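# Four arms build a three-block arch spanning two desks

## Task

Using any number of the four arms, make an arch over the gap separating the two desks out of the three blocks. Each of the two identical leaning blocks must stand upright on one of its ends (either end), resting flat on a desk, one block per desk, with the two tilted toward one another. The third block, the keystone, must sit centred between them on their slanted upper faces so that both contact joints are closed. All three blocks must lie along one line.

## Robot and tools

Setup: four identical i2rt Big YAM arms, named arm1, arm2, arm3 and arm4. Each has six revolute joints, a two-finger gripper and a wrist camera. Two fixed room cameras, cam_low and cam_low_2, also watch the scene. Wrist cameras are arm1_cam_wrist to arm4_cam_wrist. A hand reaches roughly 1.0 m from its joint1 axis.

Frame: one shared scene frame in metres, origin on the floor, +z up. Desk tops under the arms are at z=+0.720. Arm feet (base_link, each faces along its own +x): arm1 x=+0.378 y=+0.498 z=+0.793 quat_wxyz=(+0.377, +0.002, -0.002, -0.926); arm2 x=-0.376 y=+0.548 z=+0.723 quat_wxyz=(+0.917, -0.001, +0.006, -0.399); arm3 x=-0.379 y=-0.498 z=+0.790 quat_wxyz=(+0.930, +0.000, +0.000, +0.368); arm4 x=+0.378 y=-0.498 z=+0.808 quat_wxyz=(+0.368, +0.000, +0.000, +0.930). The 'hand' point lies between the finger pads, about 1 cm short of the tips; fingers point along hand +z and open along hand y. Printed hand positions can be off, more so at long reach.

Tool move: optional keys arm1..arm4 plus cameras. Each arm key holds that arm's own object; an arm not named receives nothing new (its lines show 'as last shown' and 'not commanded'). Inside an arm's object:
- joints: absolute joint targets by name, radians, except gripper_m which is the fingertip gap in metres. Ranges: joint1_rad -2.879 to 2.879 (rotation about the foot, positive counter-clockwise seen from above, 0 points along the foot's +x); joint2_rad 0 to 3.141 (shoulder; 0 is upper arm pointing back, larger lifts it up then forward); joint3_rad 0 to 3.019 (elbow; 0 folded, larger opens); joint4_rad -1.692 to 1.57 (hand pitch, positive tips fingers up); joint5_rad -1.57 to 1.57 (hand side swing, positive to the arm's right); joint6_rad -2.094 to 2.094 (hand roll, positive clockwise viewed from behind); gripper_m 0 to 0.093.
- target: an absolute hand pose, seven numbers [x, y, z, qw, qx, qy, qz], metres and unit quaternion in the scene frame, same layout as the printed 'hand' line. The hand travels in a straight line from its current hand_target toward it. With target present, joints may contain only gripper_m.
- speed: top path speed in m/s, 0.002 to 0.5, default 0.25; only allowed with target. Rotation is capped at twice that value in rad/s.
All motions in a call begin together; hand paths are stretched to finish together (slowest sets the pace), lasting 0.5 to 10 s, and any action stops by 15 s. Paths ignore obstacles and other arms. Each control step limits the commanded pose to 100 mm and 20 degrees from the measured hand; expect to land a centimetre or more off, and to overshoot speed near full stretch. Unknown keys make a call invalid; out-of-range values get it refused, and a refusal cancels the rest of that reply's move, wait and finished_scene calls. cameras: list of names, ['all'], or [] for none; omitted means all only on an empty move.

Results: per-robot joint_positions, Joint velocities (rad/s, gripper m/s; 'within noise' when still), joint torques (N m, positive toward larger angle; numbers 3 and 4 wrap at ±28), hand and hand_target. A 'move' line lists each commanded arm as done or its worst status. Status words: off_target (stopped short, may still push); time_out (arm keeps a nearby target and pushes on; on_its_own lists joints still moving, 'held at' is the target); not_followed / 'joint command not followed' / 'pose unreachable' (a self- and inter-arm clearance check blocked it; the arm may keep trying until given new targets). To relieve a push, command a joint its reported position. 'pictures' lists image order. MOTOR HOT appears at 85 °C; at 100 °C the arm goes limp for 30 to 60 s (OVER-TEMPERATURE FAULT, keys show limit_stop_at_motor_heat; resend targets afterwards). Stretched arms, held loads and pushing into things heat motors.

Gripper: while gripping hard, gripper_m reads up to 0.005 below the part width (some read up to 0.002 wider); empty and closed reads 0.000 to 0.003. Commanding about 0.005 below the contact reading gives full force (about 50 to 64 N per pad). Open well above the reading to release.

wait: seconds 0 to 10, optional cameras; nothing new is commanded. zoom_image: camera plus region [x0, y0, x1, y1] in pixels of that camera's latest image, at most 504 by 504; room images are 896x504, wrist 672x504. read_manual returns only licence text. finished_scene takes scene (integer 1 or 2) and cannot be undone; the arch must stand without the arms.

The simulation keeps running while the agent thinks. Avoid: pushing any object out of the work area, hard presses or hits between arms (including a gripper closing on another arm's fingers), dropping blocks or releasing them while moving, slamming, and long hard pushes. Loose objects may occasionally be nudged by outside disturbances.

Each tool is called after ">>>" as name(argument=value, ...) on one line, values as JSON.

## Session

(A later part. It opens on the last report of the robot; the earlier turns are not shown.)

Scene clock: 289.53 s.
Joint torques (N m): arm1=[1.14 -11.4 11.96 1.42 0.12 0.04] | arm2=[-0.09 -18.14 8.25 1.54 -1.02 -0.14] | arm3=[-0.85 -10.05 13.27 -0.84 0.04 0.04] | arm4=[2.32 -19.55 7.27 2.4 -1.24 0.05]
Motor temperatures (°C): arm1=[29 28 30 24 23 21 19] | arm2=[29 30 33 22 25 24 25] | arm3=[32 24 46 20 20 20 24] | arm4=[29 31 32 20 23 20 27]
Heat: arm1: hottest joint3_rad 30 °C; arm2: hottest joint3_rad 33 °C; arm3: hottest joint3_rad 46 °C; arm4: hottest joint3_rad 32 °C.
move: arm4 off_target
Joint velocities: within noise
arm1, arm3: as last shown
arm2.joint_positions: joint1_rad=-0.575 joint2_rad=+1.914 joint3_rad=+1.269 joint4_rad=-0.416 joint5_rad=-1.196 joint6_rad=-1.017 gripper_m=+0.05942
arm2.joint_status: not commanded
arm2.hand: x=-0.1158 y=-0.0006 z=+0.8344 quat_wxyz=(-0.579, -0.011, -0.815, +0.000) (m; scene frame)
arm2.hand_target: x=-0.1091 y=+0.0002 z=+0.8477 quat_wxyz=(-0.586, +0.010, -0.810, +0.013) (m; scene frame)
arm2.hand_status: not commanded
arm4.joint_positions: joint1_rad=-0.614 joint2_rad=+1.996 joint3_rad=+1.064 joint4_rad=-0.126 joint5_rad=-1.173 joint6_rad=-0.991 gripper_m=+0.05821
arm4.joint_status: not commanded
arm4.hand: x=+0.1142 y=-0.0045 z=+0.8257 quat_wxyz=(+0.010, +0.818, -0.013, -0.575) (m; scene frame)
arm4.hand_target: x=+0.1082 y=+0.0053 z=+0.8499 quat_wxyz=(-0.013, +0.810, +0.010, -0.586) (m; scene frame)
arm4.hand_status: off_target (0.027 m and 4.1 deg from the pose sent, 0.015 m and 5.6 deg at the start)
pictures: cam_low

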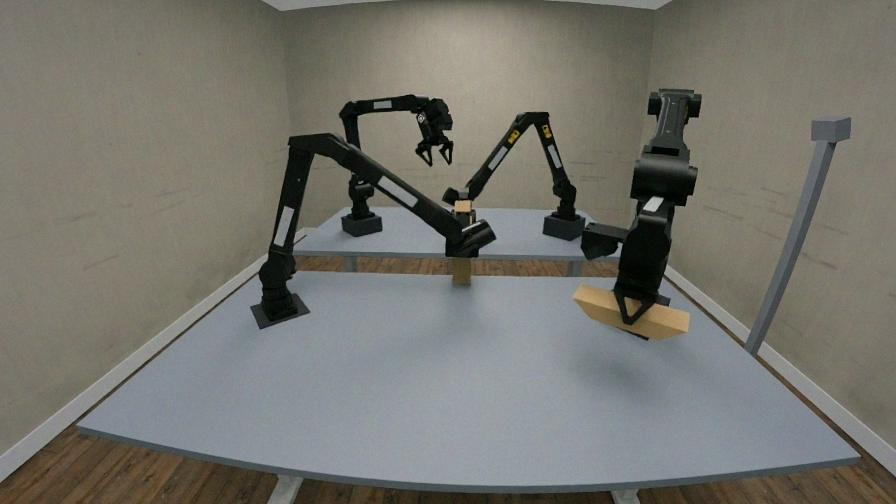

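>>> move(arm4={"target": [0.108, 0.006, 0.838, 0.0424, -0.8089, -0.0307, 0.5856], "speed": 0.12}, cameras=["cam_low", "cam_low_2"])

>>> zoom_image(camera="cam_low", region=[440, 190, 490, 300])

>>> zoom_image(camera="cam_low_2", region=[390, 210, 530, 310])

Scene clock: 292.93 s.
Joint torques (N m): arm1=[1.14 -11.34 11.97 1.39 0.12 0.04] | arm2=[-0.26 -17.85 8.23 1.54 -1.02 -0.13] | arm3=[-0.91 -10.11 13.19 -0.81 0.04 0.05] | arm4=[2.43 -18.08 7.08 2.45 -0.94 -0.11]
Motor temperatures (°C): arm1=[29 28 30 24 23 21 19] | arm2=[29 30 33 22 25 24 25] | arm3=[32 24 46 20 20 20 24] | arm4=[29 31 32 20 23 20 27]
Heat: arm1: hottest joint3_rad 30 °C; arm2: hottest joint3_rad 33 °C; arm3: hottest joint3_rad 46 °C; arm4: hottest joint3_rad 32 °C.
move: arm4 off_target
Joint velocities: within noise
arm1, arm2, arm3: as last shown
arm4.joint_positions: joint1_rad=-0.614 joint2_rad=+1.996 joint3_rad=+1.042 joint4_rad=-0.031 joint5_rad=-1.167 joint6_rad=-0.999 gripper_m=+0.05821
arm4.joint_status: not commanded
arm4.hand: x=+0.1141 y=-0.0017 z=+0.8255 quat_wxyz=(-0.023, +0.815, +0.010, -0.579) (m; scene frame)
arm4.hand_target: x=+0.1081 y=+0.0057 z=+0.8382 quat_wxyz=(-0.044, +0.809, +0.033, -0.586) (m; scene frame)
arm4.hand_status: off_target (0.016 m and 3.4 deg from the pose sent, 0.017 m and 7.9 deg at the start)
pictures: cam_low, cam_low_2

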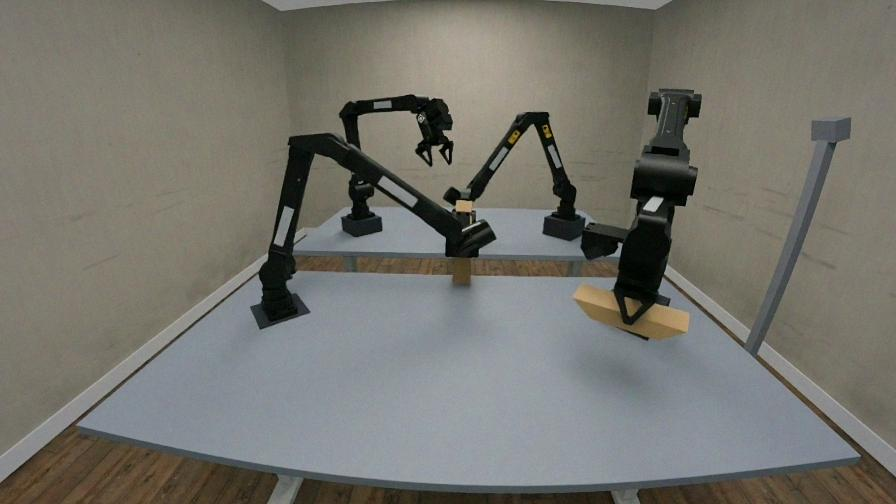

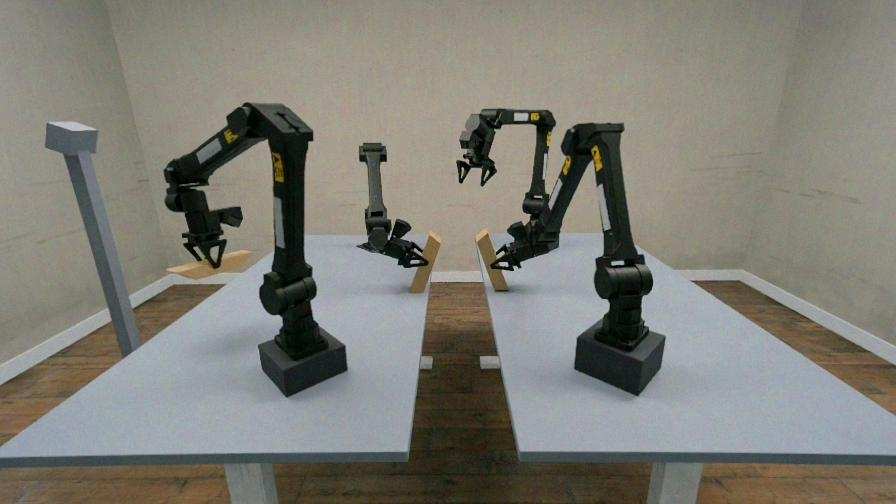

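Scaled by 4.582 from the camera's 896x504 image, which has a finer 1280x720 frame.

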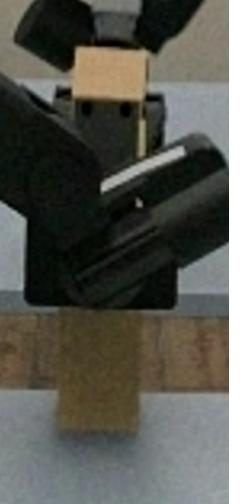

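Scaled by 3.600 from the camera's 896x504 image, which has a finer 1280x720 frame.

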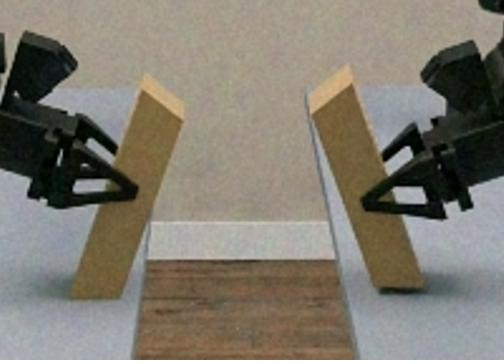

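>>> move(arm4={"target": [0.108, 0.005, 0.826, 0.0283, -0.8095, -0.0205, 0.5860], "speed": 0.12}, cameras=["cam_low", "cam_low_2"])

>>> zoom_image(camera="cam_low", region=[440, 190, 490, 300])

>>> zoom_image(camera="cam_low_2", region=[390, 210, 530, 310])

Scene clock: 300.03 s.
Joint torques (N m): arm1=[1.2 -11.16 11.96 1.39 0.12 0.04] | arm2=[-0.21 -17.9 8.2 1.52 -1.03 -0.14] | arm3=[-0.62 -9.41 13.3 -0.81 0.07 0.08] | arm4=[2.37 -17.49 7.45 2.22 -1.07 0.05]
Motor temperatures (°C): arm1=[29 28 30 24 23 21 19] | arm2=[29 30 33 22 25 24 25] | arm3=[32 24 46 20 20 20 24] | arm4=[29 32 32 20 23 20 28]
Heat: arm1: hottest joint3_rad 30 °C; arm2: hottest joint3_rad 33 °C; arm3: hottest joint3_rad 46 °C; arm4: hottest joint2_rad 32 °C.
move: arm4 off_target
Joint velocities: within noise
arm1, arm2: as last shown
arm3.joint_positions: joint1_rad=+1.819 joint2_rad=+1.386 joint3_rad=+1.062 joint4_rad=-1.315 joint5_rad=+0.003 joint6_rad=+1.630 gripper_m=+0.06118
arm3.joint_status: not commanded
arm3.hand: x=-0.6847 y=-0.3008 z=+0.9392 quat_wxyz=(-0.018, +0.453, -0.891, +0.028) (m; scene frame)
arm3.hand_target: x=-0.7000 y=-0.2851 z=+0.9699 quat_wxyz=(+0.002, +0.454, -0.891, -0.004) (m; scene frame)
arm3.hand_status: not commanded
arm4.joint_positions: joint1_rad=-0.614 joint2_rad=+2.015 joint3_rad=+1.042 joint4_rad=-0.030 joint5_rad=-1.170 joint6_rad=-0.995 gripper_m=+0.05821
arm4.joint_status: not commanded
arm4.hand: x=+0.1143 y=-0.0040 z=+0.8166 quat_wxyz=(-0.015, +0.815, +0.004, -0.579) (m; scene frame)
arm4.hand_target: x=+0.1081 y=+0.0047 z=+0.8263 quat_wxyz=(-0.027, +0.810, +0.019, -0.586) (m; scene frame)
arm4.hand_status: off_target (0.014 m and 2.7 deg from the pose sent, 0.009 m and 1.6 deg at the start)
pictures: cam_low, cam_low_2

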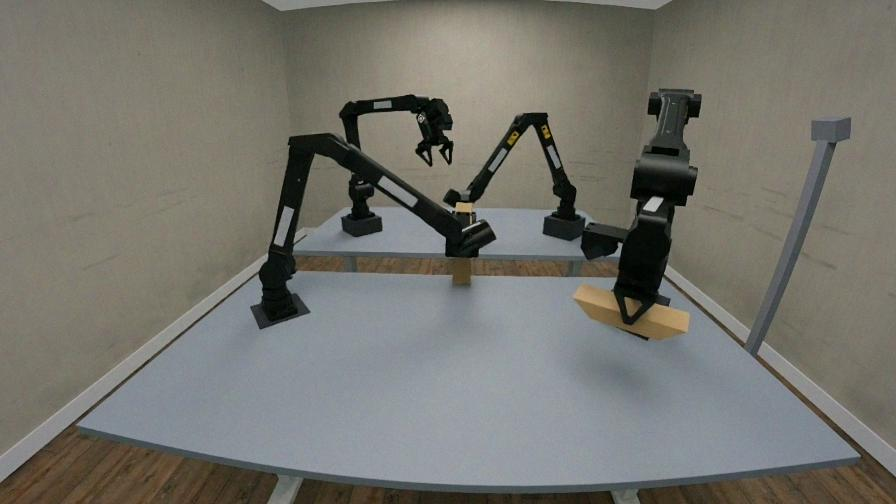

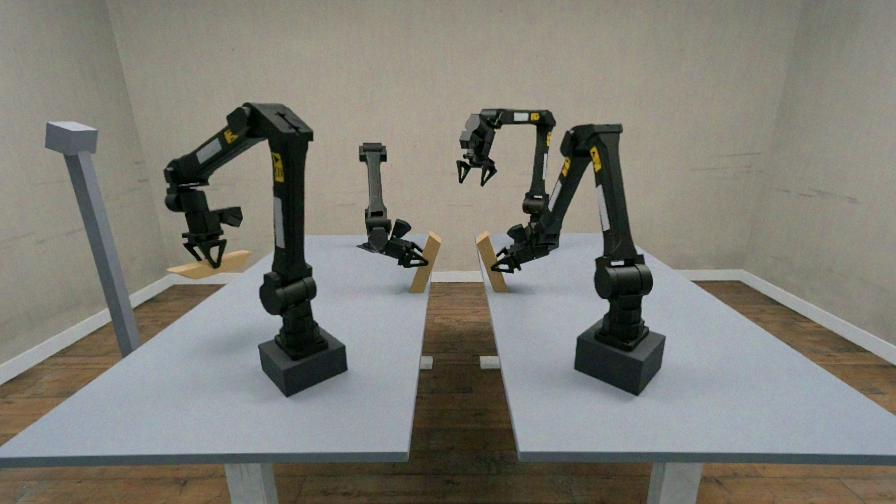

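Scaled by 4.582 from the camera's 896x504 image, which has a finer 1280x720 frame.

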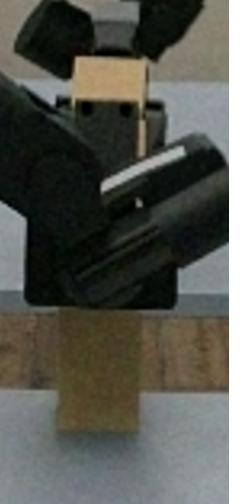

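Scaled by 3.600 from the camera's 896x504 image, which has a finer 1280x720 frame.

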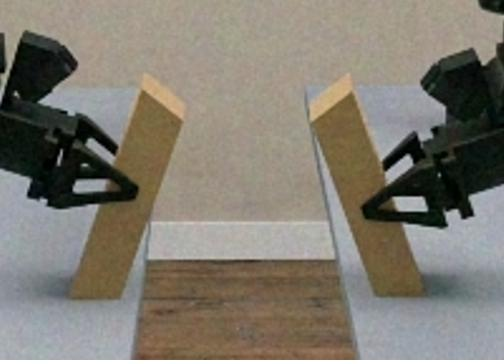

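>>> move(arm1={"joints": {"joint1_rad": 0.252, "joint2_rad": 0.75, "joint3_rad": 1.3, "joint4_rad": -1.35, "joint5_rad": 0.0, "joint6_rad": 0.0}}, arm3={"target": [-0.36, -0.15, 1.09, 0.0, -0.2588, 0.9659, 0.0], "speed": 0.25}, cameras=["cam_low", "cam_low_2", "arm1_cam_wrist"])

Scene clock: 309.67 s.
Joint torques (N m): arm1=[0.09 -1.14 12.03 0.76 -0.12 -0.16] | arm2=[-0.5 -18.02 8.18 1.57 -1.01 -0.12] | arm3=[0.03 -7.82 14.35 -0.62 -0.07 0.05] | arm4=[2.37 -17.49 7.43 2.21 -1.06 0.05]
Motor temperatures (°C): arm1=[29 28 30 24 23 21 19] | arm2=[29 30 33 22 25 24 25] | arm3=[32 24 47 20 20 20 24] | arm4=[29 32 31 20 23 20 28]
Heat: arm1: hottest joint3_rad 30 °C; arm2: hottest joint3_rad 33 °C; arm3: hottest joint3_rad 47 °C; arm4: hottest joint2_rad 32 °C.
move: arm1 done; arm3 off_target
Joint velocities: within noise
arm1.joint_positions: joint1_rad=+0.251 joint2_rad=+0.750 joint3_rad=+1.289 joint4_rad=-1.344 joint5_rad=+0.007 joint6_rad=+0.016 gripper_m=+0.09396
arm1.joint_status: all done
arm1.hand: x=+0.2244 y=+0.2524 z=+1.2503 quat_wxyz=(-0.185, -0.813, -0.447, +0.324) (m; scene frame)
arm1.hand_target: x=+0.2256 y=+0.2532 z=+1.2546 quat_wxyz=(-0.186, -0.810, -0.451, +0.326) (m; scene frame)
arm1.hand_status: not commanded
arm2, arm4: as last shown
arm3.joint_positions: joint1_rad=+0.777 joint2_rad=+1.251 joint3_rad=+1.260 joint4_rad=-1.651 joint5_rad=+0.007 joint6_rad=+1.012 gripper_m=+0.06118
arm3.joint_status: not commanded
arm3.hand: x=-0.3630 y=-0.1669 z=+1.0600 quat_wxyz=(+0.008, +0.256, -0.966, +0.035) (m; scene frame)
arm3.hand_target: x=-0.3598 y=-0.1528 z=+1.0897 quat_wxyz=(-0.001, +0.259, -0.966, +0.001) (m; scene frame)
arm3.hand_status: off_target (0.035 m and 4.1 deg from the pose sent, 0.388 m and 24.2 deg at the start)
pictures: arm1_cam_wrist, cam_low, cam_low_2
camera_calibration:
arm1_cam_wrist: T_world_to_cam=[[-0.840309, 0.540204, -0.045398, 0.111658], [0.541874, 0.83454, -0.099573, -0.207917], [-0.0159033, -0.108272, -0.993994, 1.39559], [0, 0, 0, 1]] pos_world=[0.228686, 0.264301, 1.37157]

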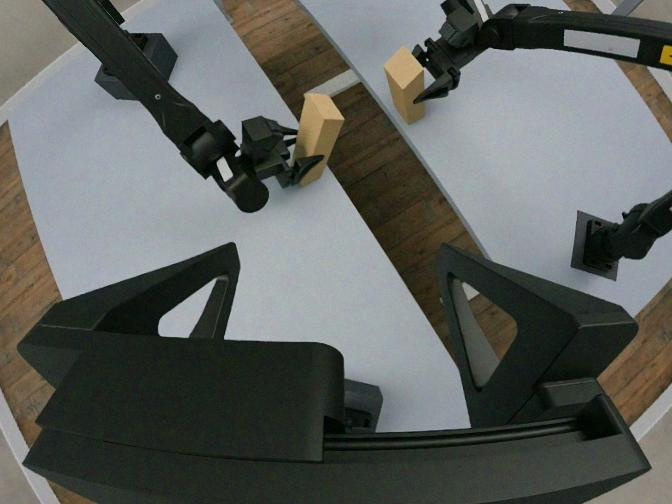

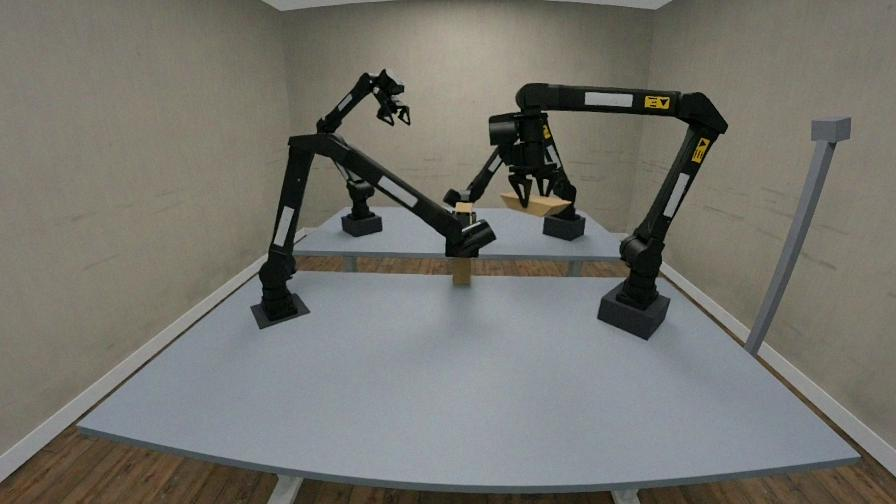

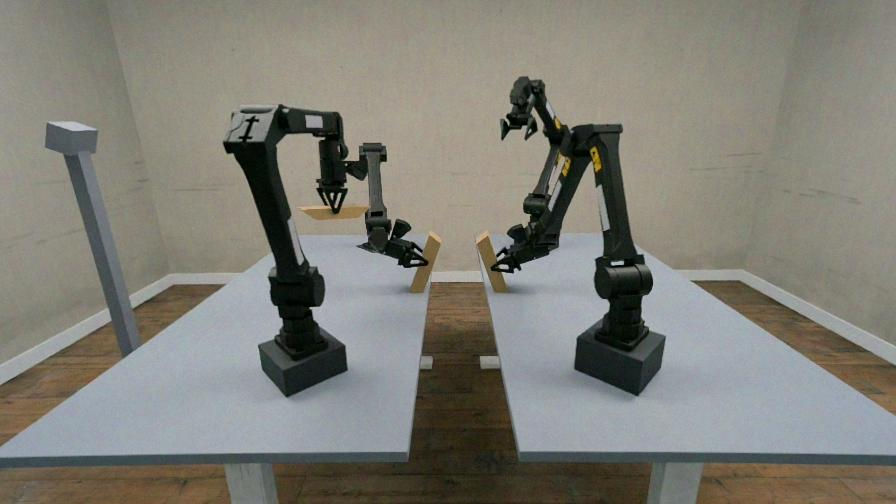

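>>> move(arm3={"target": [-0.003, -0.11, 1.085, 0.0211, 0.0, 0.9994, 0.0278], "speed": 0.25}, cameras=["cam_low", "cam_low_2", "arm1_cam_wrist", "arm3_cam_wrist"])

Scene clock: 313.53 s.
Joint torques (N m): arm1=[0.21 -1.26 12.05 0.81 -0.12 -0.16] | arm2=[-0.5 -18.14 8.25 1.55 -1 -0.12] | arm3=[0.56 -15.27 14.57 -0.59 -0.08 0.11] | arm4=[2.37 -17.55 7.45 2.21 -1.06 0.05]
Motor temperatures (°C): arm1=[29 27 31 24 23 21 19] | arm2=[29 30 33 22 25 24 25] | arm3=[32 24 46 20 20 20 25] | arm4=[29 32 31 20 23 20 28]
Heat: arm1: hottest joint3_rad 31 °C; arm2: hottest joint3_rad 33 °C; arm3: hottest joint3_rad 46 °C; arm4: hottest joint2_rad 32 °C.
move: arm3 off_target
Joint velocities: within noise
arm1, arm2, arm4: as last shown
arm3.joint_positions: joint1_rad=+0.050 joint2_rad=+1.716 joint3_rad=+1.743 joint4_rad=-1.604 joint5_rad=-0.007 joint6_rad=+0.810 gripper_m=+0.06118
arm3.joint_status: not commanded
arm3.hand: x=-0.0146 y=-0.1207 z=+1.0500 quat_wxyz=(+0.005, -0.004, -1.000, +0.000) (m; scene frame)
arm3.hand_target: x=-0.0052 y=-0.1113 z=+1.0846 quat_wxyz=(-0.021, +0.000, -0.999, -0.029) (m; scene frame)
arm3.hand_status: off_target (0.038 m and 4.3 deg from the pose sent, 0.365 m and 30.7 deg at the start)
pictures: arm1_cam_wrist, arm3_cam_wrist, cam_low, cam_low_2
camera_calibration:
arm1_cam_wrist: T_world_to_cam=[[-0.840309, 0.540204, -0.045398, 0.111658], [0.541874, 0.83454, -0.099573, -0.207917], [-0.0159033, -0.108272, -0.993994, 1.39559], [0, 0, 0, 1]] pos_world=[0.228686, 0.264301, 1.37157]
arm3_cam_wrist: T_world_to_cam=[[-0.0132422, -0.999871, 0.00905338, -0.130612], [-0.802445, 0.0160286, 0.596511, -0.632907], [-0.596579, 0.000634253, -0.802554, 0.957389], [0, 0, 0, 1]] pos_world=[0.0615559, -0.121058, 1.14707]

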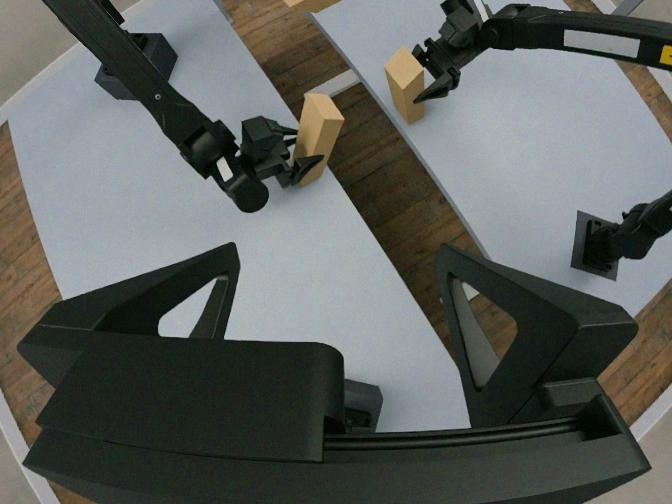

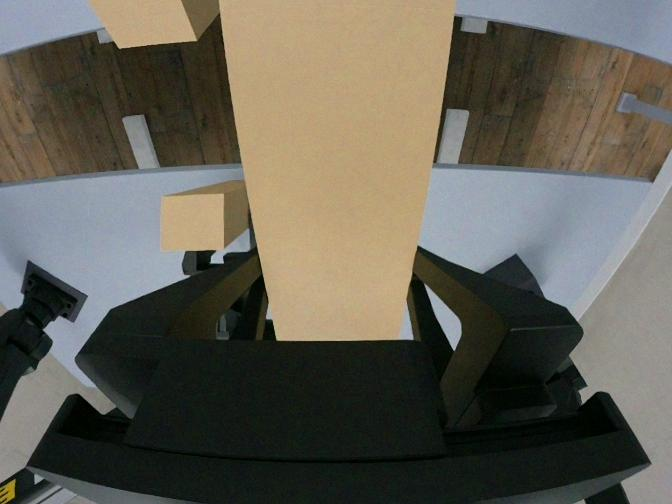

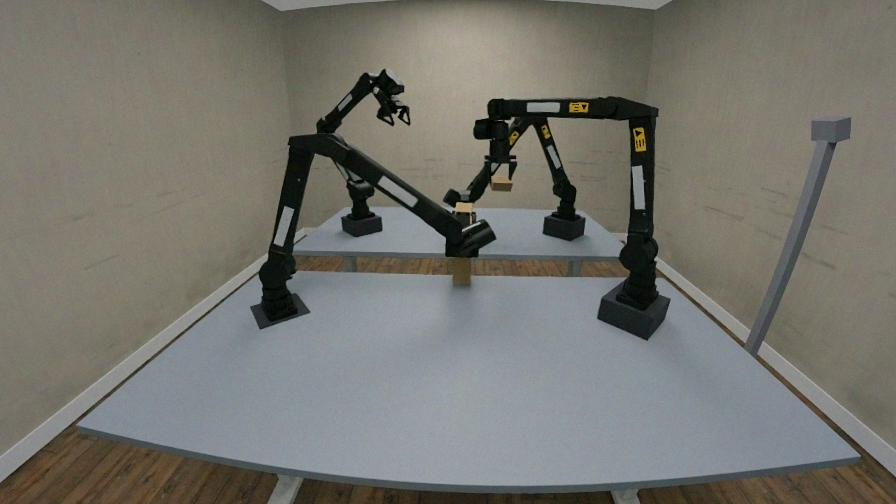

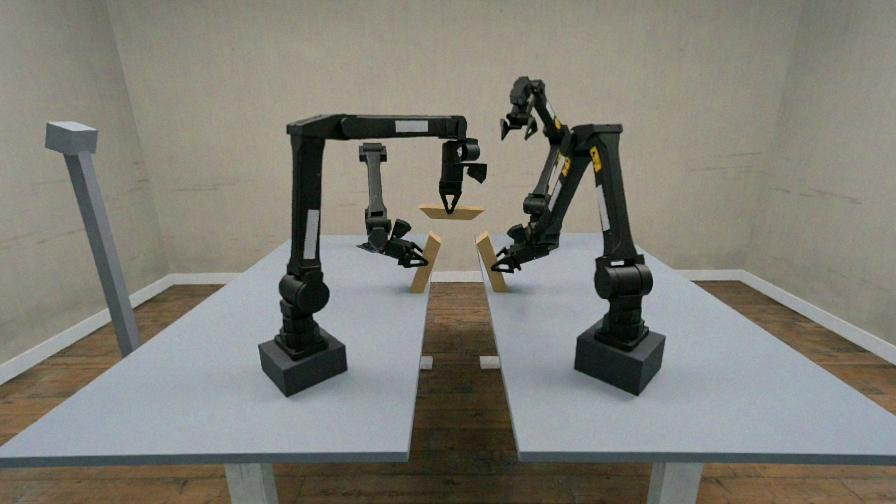

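>>> zoom_image(camera="cam_low_2", region=[390, 190, 530, 310])

Scaled by 3.600 from the camera's 896x504 image, which has a finer 1280x720 frame.

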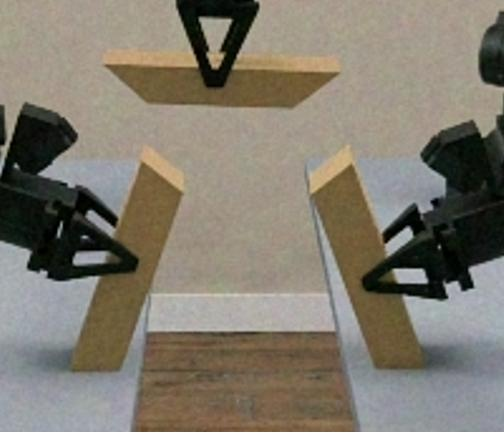

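>>> move(arm3={"target": [0.0125, 0.0105, 1.06, 0.0211, 0.0, 0.9994, 0.0278], "speed": 0.15}, cameras=["cam_low", "cam_low_2", "arm1_cam_wrist"])

>>> zoom_image(camera="cam_low_2", region=[390, 190, 530, 310])

>>> zoom_image(camera="cam_low", region=[430, 150, 500, 300])

>>> zoom_image(camera="arm1_cam_wrist", region=[250, 0, 470, 220])

Scene clock: 321.50 s.
Joint torques (N m): arm1=[0.09 -1.2 12.04 0.79 -0.12 -0.16] | arm2=[-0.44 -17.67 8.21 1.54 -0.99 -0.12] | arm3=[1.32 -19.72 14.49 -0.64 0.22 0.29] | arm4=[2.32 -17.49 7.45 2.25 -1.07 0.06]
Motor temperatures (°C): arm1=[29 27 31 24 23 21 19] | arm2=[29 30 33 22 25 24 25] | arm3=[32 24 45 20 20 20 25] | arm4=[29 32 31 20 23 20 28]
Heat: arm1: hottest joint3_rad 31 °C; arm2: hottest joint3_rad 33 °C; arm3: hottest joint3_rad 45 °C; arm4: hottest joint2_rad 32 °C.
move: arm3 off_target
Joint velocities: within noise
arm1, arm2, arm4: as last shown
arm3.joint_positions: joint1_rad=+0.157 joint2_rad=+2.023 joint3_rad=+2.121 joint4_rad=-1.671 joint5_rad=-0.004 joint6_rad=+0.900 gripper_m=+0.06118
arm3.joint_status: not commanded
arm3.hand: x=+0.0071 y=-0.0026 z=+1.0232 quat_wxyz=(+0.003, +0.005, -1.000, +0.000) (m; scene frame)
arm3.hand_target: x=+0.0109 y=+0.0085 z=+1.0595 quat_wxyz=(-0.023, +0.001, -0.999, -0.031) (m; scene frame)
arm3.hand_status: off_target (0.039 m and 4.2 deg from the pose sent, 0.134 m and 4.3 deg at the start; a joint's target at an end of its range on 21 of 54 steps)
pictures: arm1_cam_wrist, cam_low, cam_low_2
camera_calibration:
arm1_cam_wrist: T_world_to_cam=[[-0.840309, 0.540204, -0.045398, 0.111658], [0.541874, 0.83454, -0.099573, -0.207917], [-0.0159033, -0.108272, -0.993994, 1.39559], [0, 0, 0, 1]] pos_world=[0.228686, 0.264301, 1.37157]

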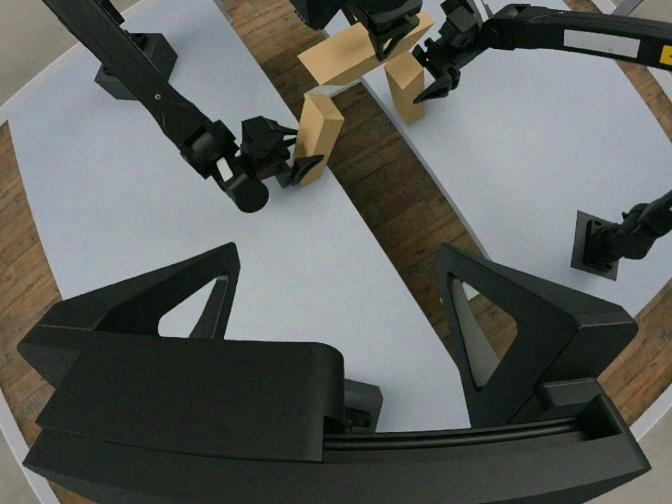

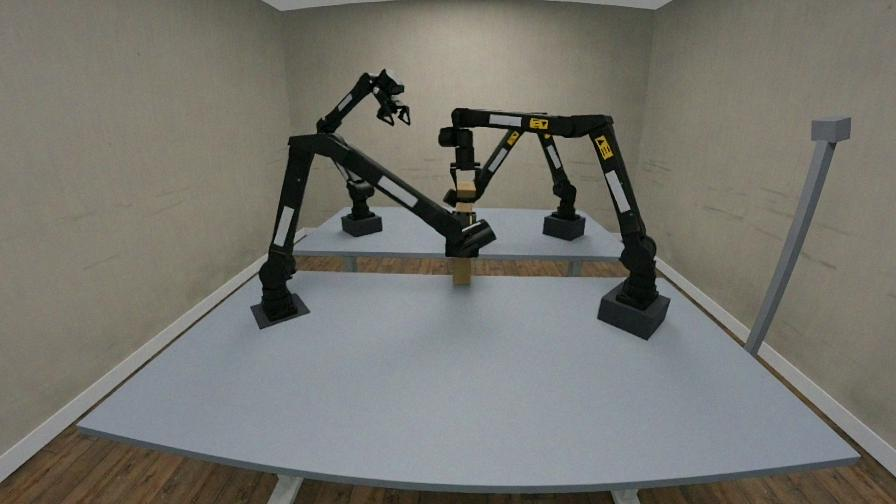

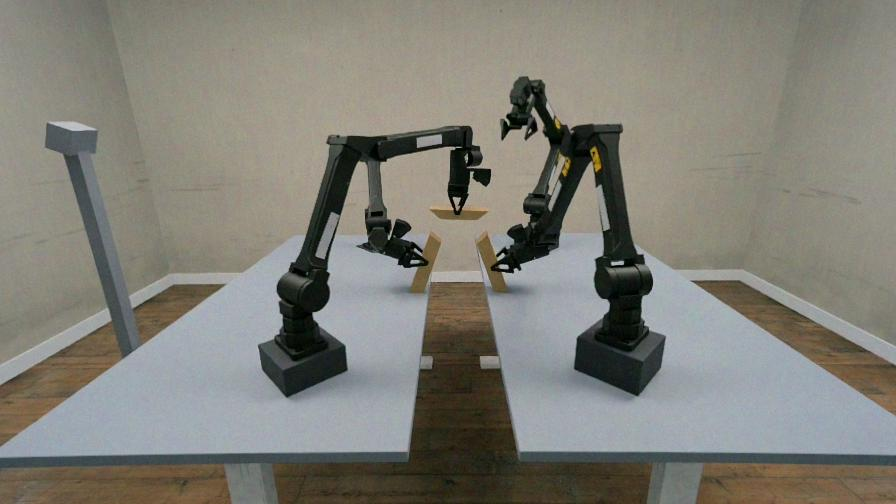

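Scaled by 3.600 from the camera's 896x504 image, which has a finer 1280x720 frame.

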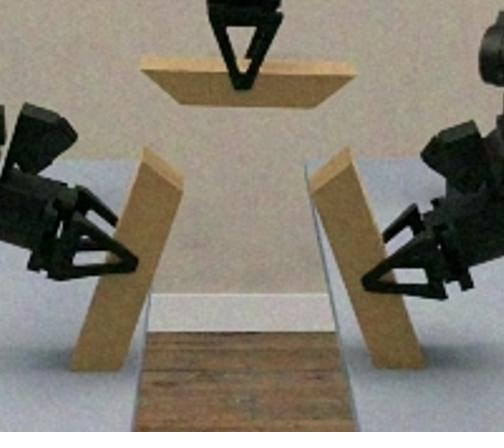

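Scaled by 3.360 from the camera's 896x504 image, which has a finer 1280x720 frame.

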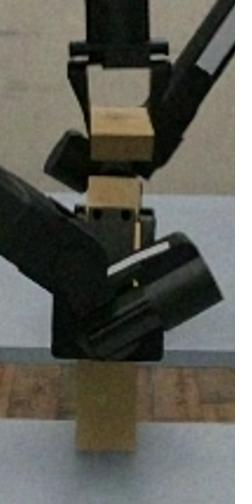

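Scaled by 2.291 from the camera's 672x504 image, which has a finer 960x720 frame.

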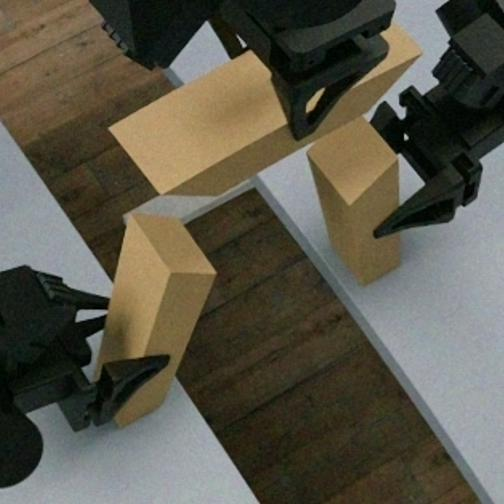

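>>> move(cameras=["arm3_cam_wrist", "arm1_cam_wrist"])

>>> zoom_image(camera="arm1_cam_wrist", region=[280, 0, 450, 130])

Scene clock: 325.53 s.
Joint torques (N m): arm1=[0.15 -1.26 12.08 0.8 -0.12 -0.16] | arm2=[-0.5 -18.2 8.14 1.5 -1.02 -0.14] | arm3=[1.38 -19.43 14.57 -0.68 0.2 0.3] | arm4=[2.37 -17.44 7.43 2.24 -1.07 0.05]
Motor temperatures (°C): arm1=[29 26 31 24 23 21 19] | arm2=[29 30 33 22 25 24 25] | arm3=[32 25 45 20 20 20 25] | arm4=[29 32 31 20 23 20 28]
Heat: arm1: hottest joint3_rad 31 °C; arm2: hottest joint3_rad 33 °C; arm3: hottest joint3_rad 45 °C; arm4: hottest joint2_rad 32 °C.
Joint velocities: within noise
arm1.joint_positions: joint1_rad=+0.251 joint2_rad=+0.750 joint3_rad=+1.289 joint4_rad=-1.344 joint5_rad=+0.007 joint6_rad=+0.016 gripper_m=+0.09396
arm1.joint_status: not commanded
arm1.hand: x=+0.2244 y=+0.2524 z=+1.2503 quat_wxyz=(-0.185, -0.813, -0.447, +0.324) (m; scene frame)
arm1.hand_target: x=+0.2256 y=+0.2532 z=+1.2546 quat_wxyz=(-0.186, -0.810, -0.451, +0.326) (m; scene frame)
arm1.hand_status: not commanded
arm2.joint_positions: joint1_rad=-0.575 joint2_rad=+1.914 joint3_rad=+1.269 joint4_rad=-0.416 joint5_rad=-1.196 joint6_rad=-1.017 gripper_m=+0.05942
arm2.joint_status: not commanded
arm2.hand: x=-0.1158 y=-0.0006 z=+0.8344 quat_wxyz=(-0.579, -0.011, -0.815, +0.000) (m; scene frame)
arm2.hand_target: x=-0.1091 y=+0.0002 z=+0.8477 quat_wxyz=(-0.586, +0.010, -0.810, +0.013) (m; scene frame)
arm2.hand_status: not commanded
arm3.joint_positions: joint1_rad=+0.157 joint2_rad=+2.023 joint3_rad=+2.121 joint4_rad=-1.671 joint5_rad=-0.004 joint6_rad=+0.900 gripper_m=+0.06118
arm3.joint_status: not commanded
arm3.hand: x=+0.0071 y=-0.0026 z=+1.0232 quat_wxyz=(+0.003, +0.005, -1.000, +0.000) (m; scene frame)
arm3.hand_target: x=+0.0109 y=+0.0086 z=+1.0596 quat_wxyz=(-0.023, +0.001, -0.999, -0.031) (m; scene frame)
arm3.hand_status: off_target (0.039 m and 4.2 deg from the pose sent, 0.134 m and 4.3 deg at the start; a joint's target at an end of its range on 21 of 54 steps)
arm4.joint_positions: joint1_rad=-0.614 joint2_rad=+2.015 joint3_rad=+1.042 joint4_rad=-0.030 joint5_rad=-1.170 joint6_rad=-0.995 gripper_m=+0.05821
arm4.joint_status: not commanded
arm4.hand: x=+0.1143 y=-0.0040 z=+0.8166 quat_wxyz=(-0.015, +0.815, +0.004, -0.579) (m; scene frame)
arm4.hand_target: x=+0.1081 y=+0.0047 z=+0.8263 quat_wxyz=(-0.027, +0.810, +0.019, -0.586) (m; scene frame)
arm4.hand_status: not commanded
pictures: arm1_cam_wrist, arm3_cam_wrist
camera_calibration:
arm1_cam_wrist: T_world_to_cam=[[-0.840309, 0.540204, -0.045398, 0.111658], [0.541874, 0.83454, -0.099573, -0.207917], [-0.0159033, -0.108272, -0.993994, 1.39559], [0, 0, 0, 1]] pos_world=[0.228686, 0.264301, 1.37157]
arm3_cam_wrist: T_world_to_cam=[[0.0030961, -0.999954, 0.00905073, -0.0121713], [-0.805299, 0.00287267, 0.592862, -0.597695], [-0.592861, -0.0091241, -0.805253, 0.95139], [0, 0, 0, 1]] pos_world=[0.0827558, -0.00177323, 1.12057]

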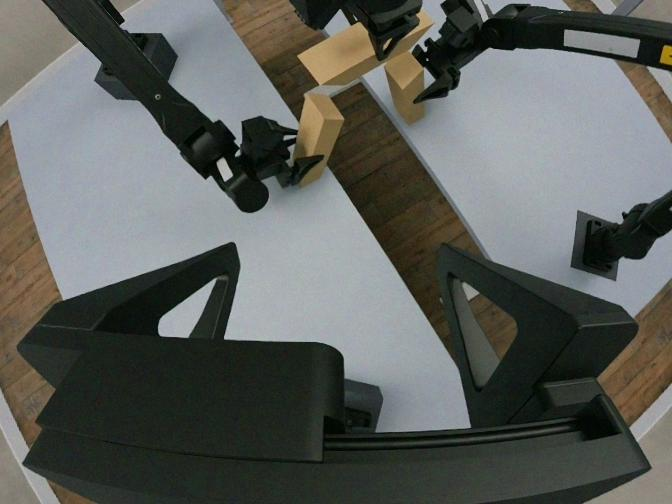

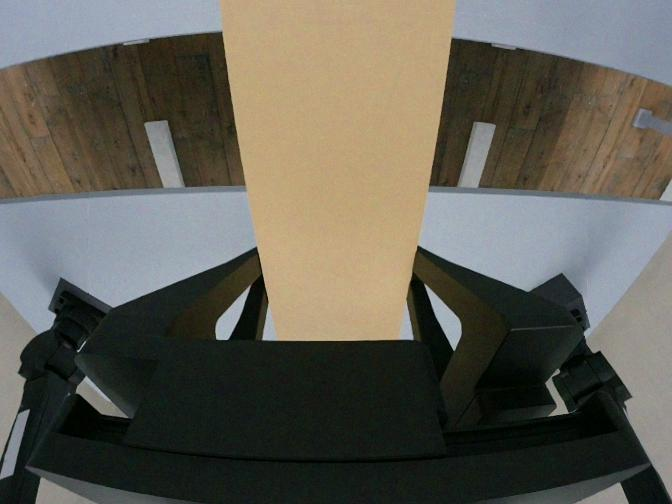

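Scaled by 2.965 from the camera's 672x504 image, which has a finer 960x720 frame.

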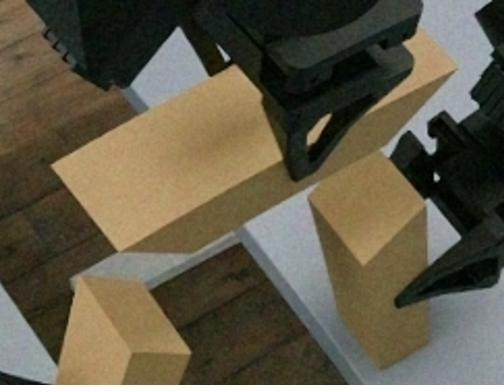

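>>> move(arm3={"target": [0.0115, 0.0125, 1.003, 0.0366, 0.0305, 0.9984, 0.0289], "speed": 0.1}, cameras=["cam_low", "cam_low_2", "arm1_cam_wrist"])

>>> zoom_image(camera="cam_low_2", region=[400, 200, 520, 300])

>>> zoom_image(camera="cam_low", region=[430, 150, 500, 300])

>>> zoom_image(camera="arm1_cam_wrist", region=[280, 20, 450, 150])

Scene clock: 338.83 s.
Joint torques (N m): arm1=[0.09 -1.38 12.03 0.79 -0.12 -0.15] | arm2=[-0.38 -18.02 8.18 1.52 -1 -0.13] | arm3=[2.02 -21.3 8.5 0.13 0.28 0.3] | arm4=[2.43 -17.49 7.45 2.25 -1.07 0.06]
Motor temperatures (°C): arm1=[29 26 32 24 23 20 19] | arm2=[29 30 33 22 25 24 25] | arm3=[32 26 45 20 20 20 25] | arm4=[29 32 31 20 23 20 28]
Heat: arm1: hottest joint3_rad 32 °C; arm2: hottest joint3_rad 33 °C; arm3: hottest joint3_rad 45 °C; arm4: hottest joint2_rad 32 °C.
move: arm3 off_target
Joint velocities: within noise
arm1, arm2, arm4: as last shown
arm3.joint_positions: joint1_rad=+0.161 joint2_rad=+2.023 joint3_rad=+2.014 joint4_rad=-1.518 joint5_rad=+0.024 joint6_rad=+0.972 gripper_m=+0.06117
arm3.joint_status: not commanded
arm3.hand: x=+0.0168 y=+0.0066 z=+0.9827 quat_wxyz=(-0.022, -0.030, -0.999, -0.011) (m; scene frame)
arm3.hand_target: x=+0.0112 y=+0.0119 z=+1.0027 quat_wxyz=(-0.036, -0.031, -0.998, -0.028) (m; scene frame)
arm3.hand_status: off_target (0.022 m and 2.6 deg from the pose sent, 0.026 m and 6.9 deg at the start)
pictures: arm1_cam_wrist, cam_low, cam_low_2
camera_calibration:
arm1_cam_wrist: T_world_to_cam=[[-0.840309, 0.540204, -0.045398, 0.111658], [0.541874, 0.83454, -0.099573, -0.207917], [-0.0159033, -0.108272, -0.993994, 1.39559], [0, 0, 0, 1]] pos_world=[0.228686, 0.264301, 1.37157]

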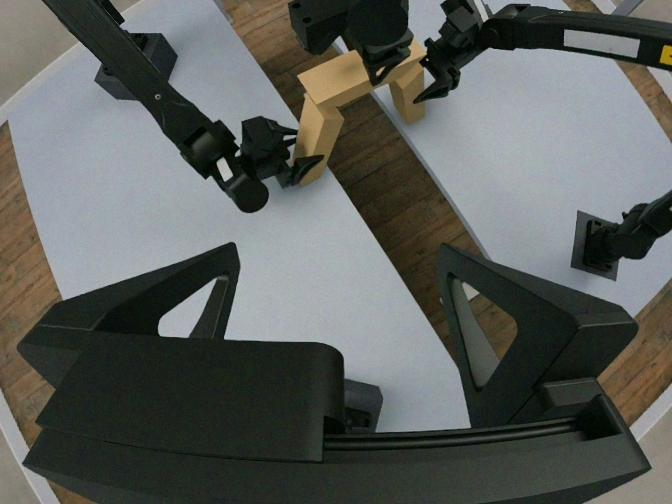

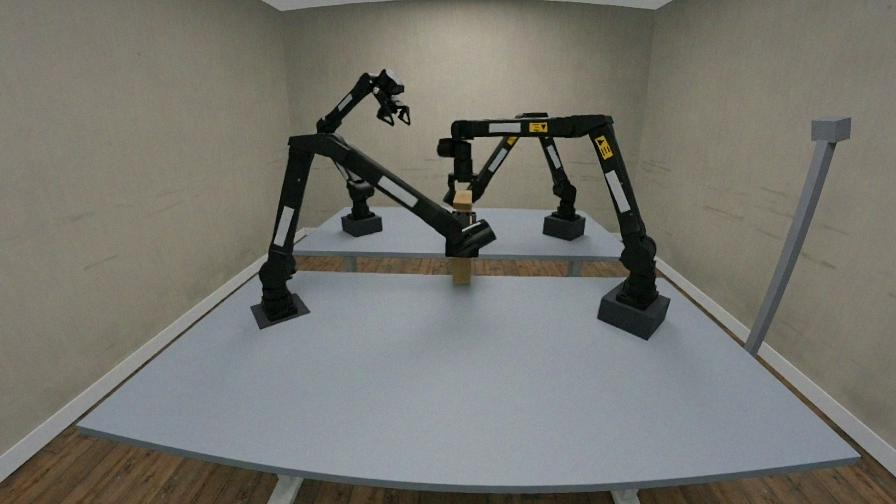

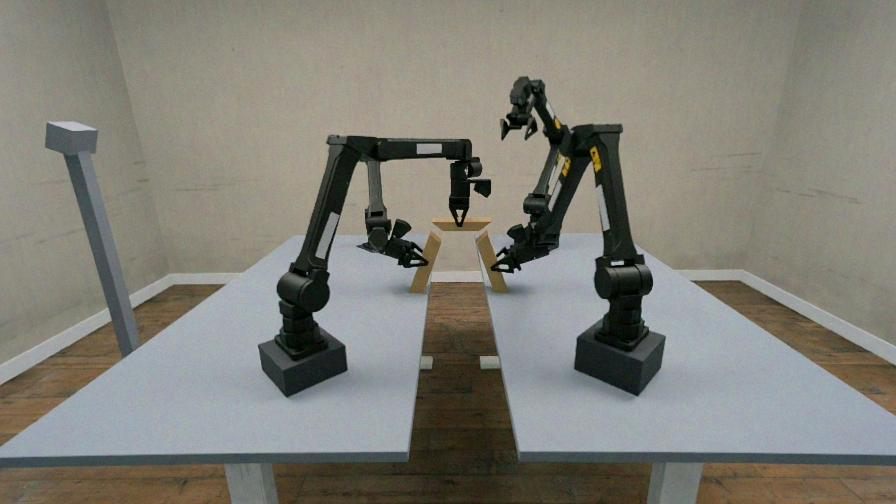

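Scaled by 4.200 from the camera's 896x504 image, which has a finer 1280x720 frame.

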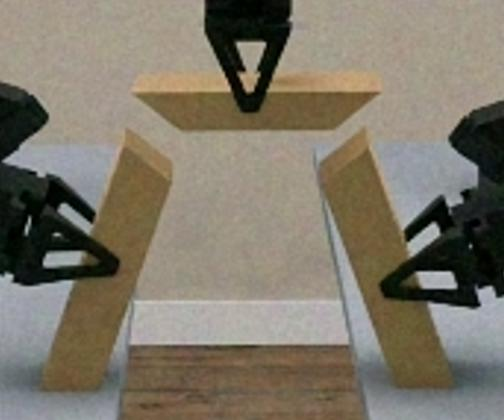

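Scaled by 3.360 from the camera's 896x504 image, which has a finer 1280x720 frame.

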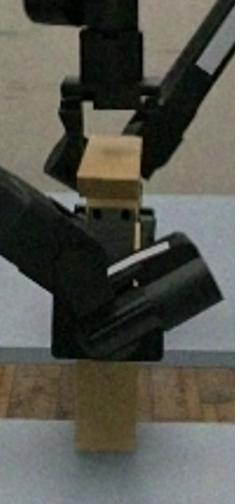

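Scaled by 2.965 from the camera's 672x504 image, which has a finer 960x720 frame.

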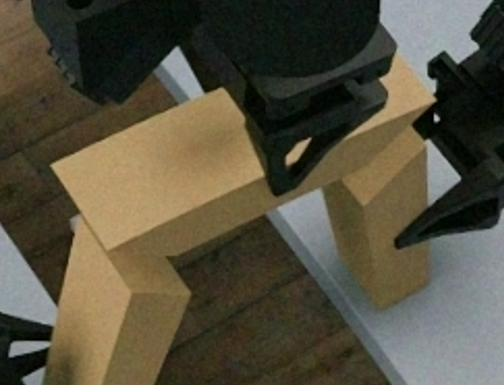

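>>> move(arm3={"target": [0.0030, 0.0085, 0.972, 0.0369, 0.0218, 0.9987, 0.0286], "speed": 0.08}, cameras=["cam_low", "cam_low_2", "arm1_cam_wrist"])

>>> zoom_image(camera="cam_low_2", region=[400, 200, 520, 300])

>>> zoom_image(camera="arm1_cam_wrist", region=[280, 20, 450, 150])

Scene clock: 344.50 s.
Joint torques (N m): arm1=[0.09 -1.2 12.04 0.77 -0.12 -0.16] | arm2=[-0.38 -17.79 8.24 1.47 -1.01 -0.12] | arm3=[1.9 -21.71 8.31 0.13 0.18 0.19] | arm4=[2.37 -17.44 7.42 2.25 -1.07 0.06]
Motor temperatures (°C): arm1=[29 26 32 24 23 20 19] | arm2=[29 30 33 22 25 24 25] | arm3=[32 27 44 20 20 20 25] | arm4=[29 32 31 20 23 20 28]
Heat: arm1: hottest joint3_rad 32 °C; arm2: hottest joint3_rad 33 °C; arm3: hottest joint3_rad 44 °C; arm4: hottest joint2_rad 32 °C.
move: arm3 off_target
Joint velocities: within noise
arm1, arm4: as last shown
arm2.joint_positions: joint1_rad=-0.575 joint2_rad=+1.914 joint3_rad=+1.269 joint4_rad=-0.415 joint5_rad=-1.196 joint6_rad=-1.017 gripper_m=+0.05942
arm2.joint_status: not commanded
arm2.hand: x=-0.1157 y=-0.0008 z=+0.8345 quat_wxyz=(-0.579, -0.011, -0.815, +0.000) (m; scene frame)
arm2.hand_target: x=-0.1091 y=+0.0001 z=+0.8478 quat_wxyz=(-0.586, +0.011, -0.810, +0.014) (m; scene frame)
arm2.hand_status: not commanded
arm3.joint_positions: joint1_rad=+0.167 joint2_rad=+2.013 joint3_rad=+1.896 joint4_rad=-1.421 joint5_rad=+0.026 joint6_rad=+0.972 gripper_m=+0.06118
arm3.joint_status: not commanded
arm3.hand: x=+0.0087 y=+0.0020 z=+0.9434 quat_wxyz=(-0.019, -0.026, -0.999, -0.006) (m; scene frame)
arm3.hand_target: x=+0.0029 y=+0.0079 z=+0.9717 quat_wxyz=(-0.037, -0.022, -0.999, -0.029) (m; scene frame)
arm3.hand_status: off_target (0.030 m and 3.3 deg from the pose sent, 0.018 m and 2.8 deg at the start)
pictures: arm1_cam_wrist, cam_low, cam_low_2
camera_calibration:
arm1_cam_wrist: T_world_to_cam=[[-0.840309, 0.540204, -0.045398, 0.111658], [0.541874, 0.83454, -0.099573, -0.207917], [-0.0159033, -0.108272, -0.993994, 1.39559], [0, 0, 0, 1]] pos_world=[0.228686, 0.264301, 1.37157]

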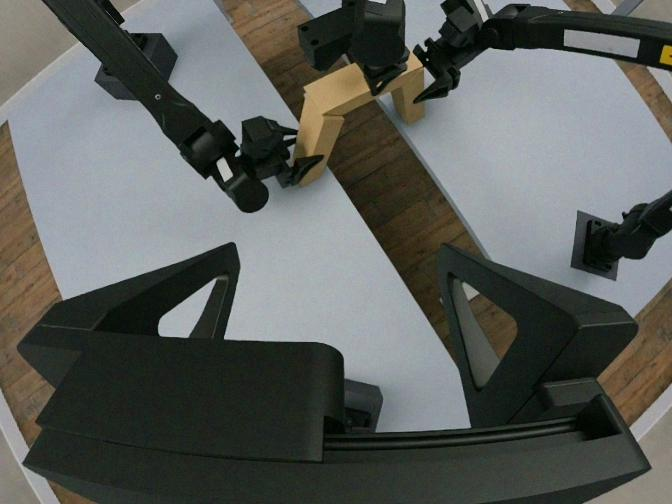

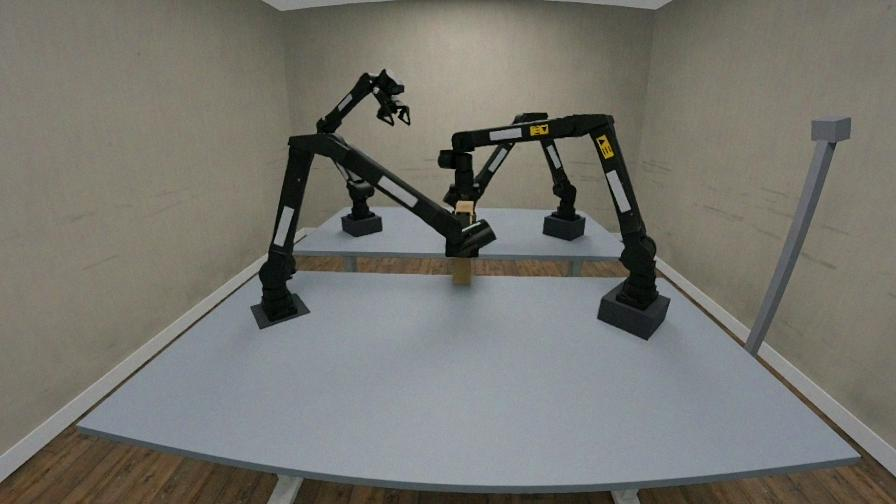

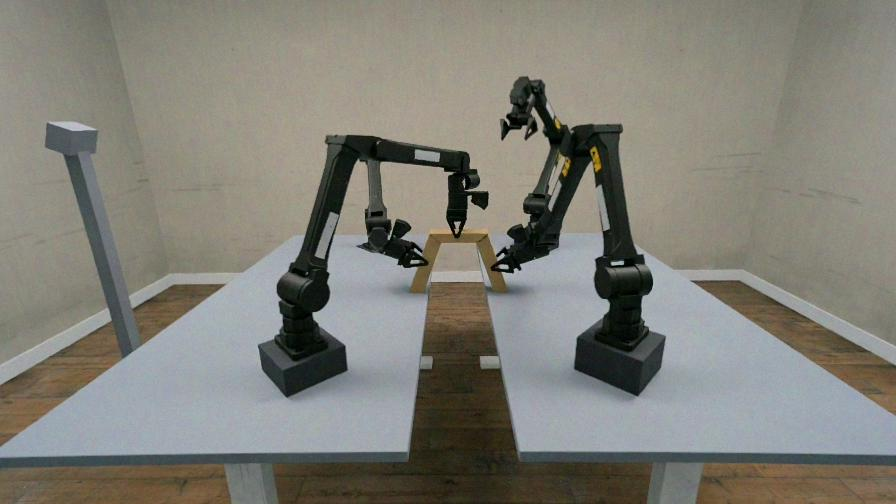

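Scaled by 4.200 from the camera's 896x504 image, which has a finer 1280x720 frame.

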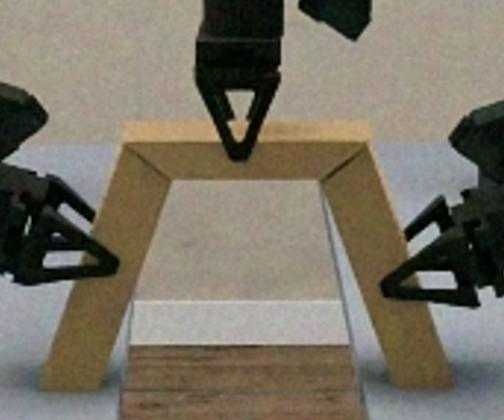

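Scaled by 2.965 from the camera's 672x504 image, which has a finer 960x720 frame.

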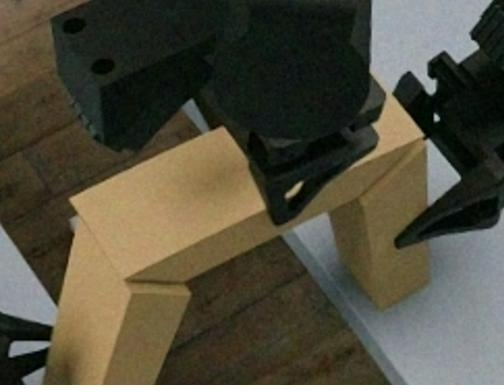

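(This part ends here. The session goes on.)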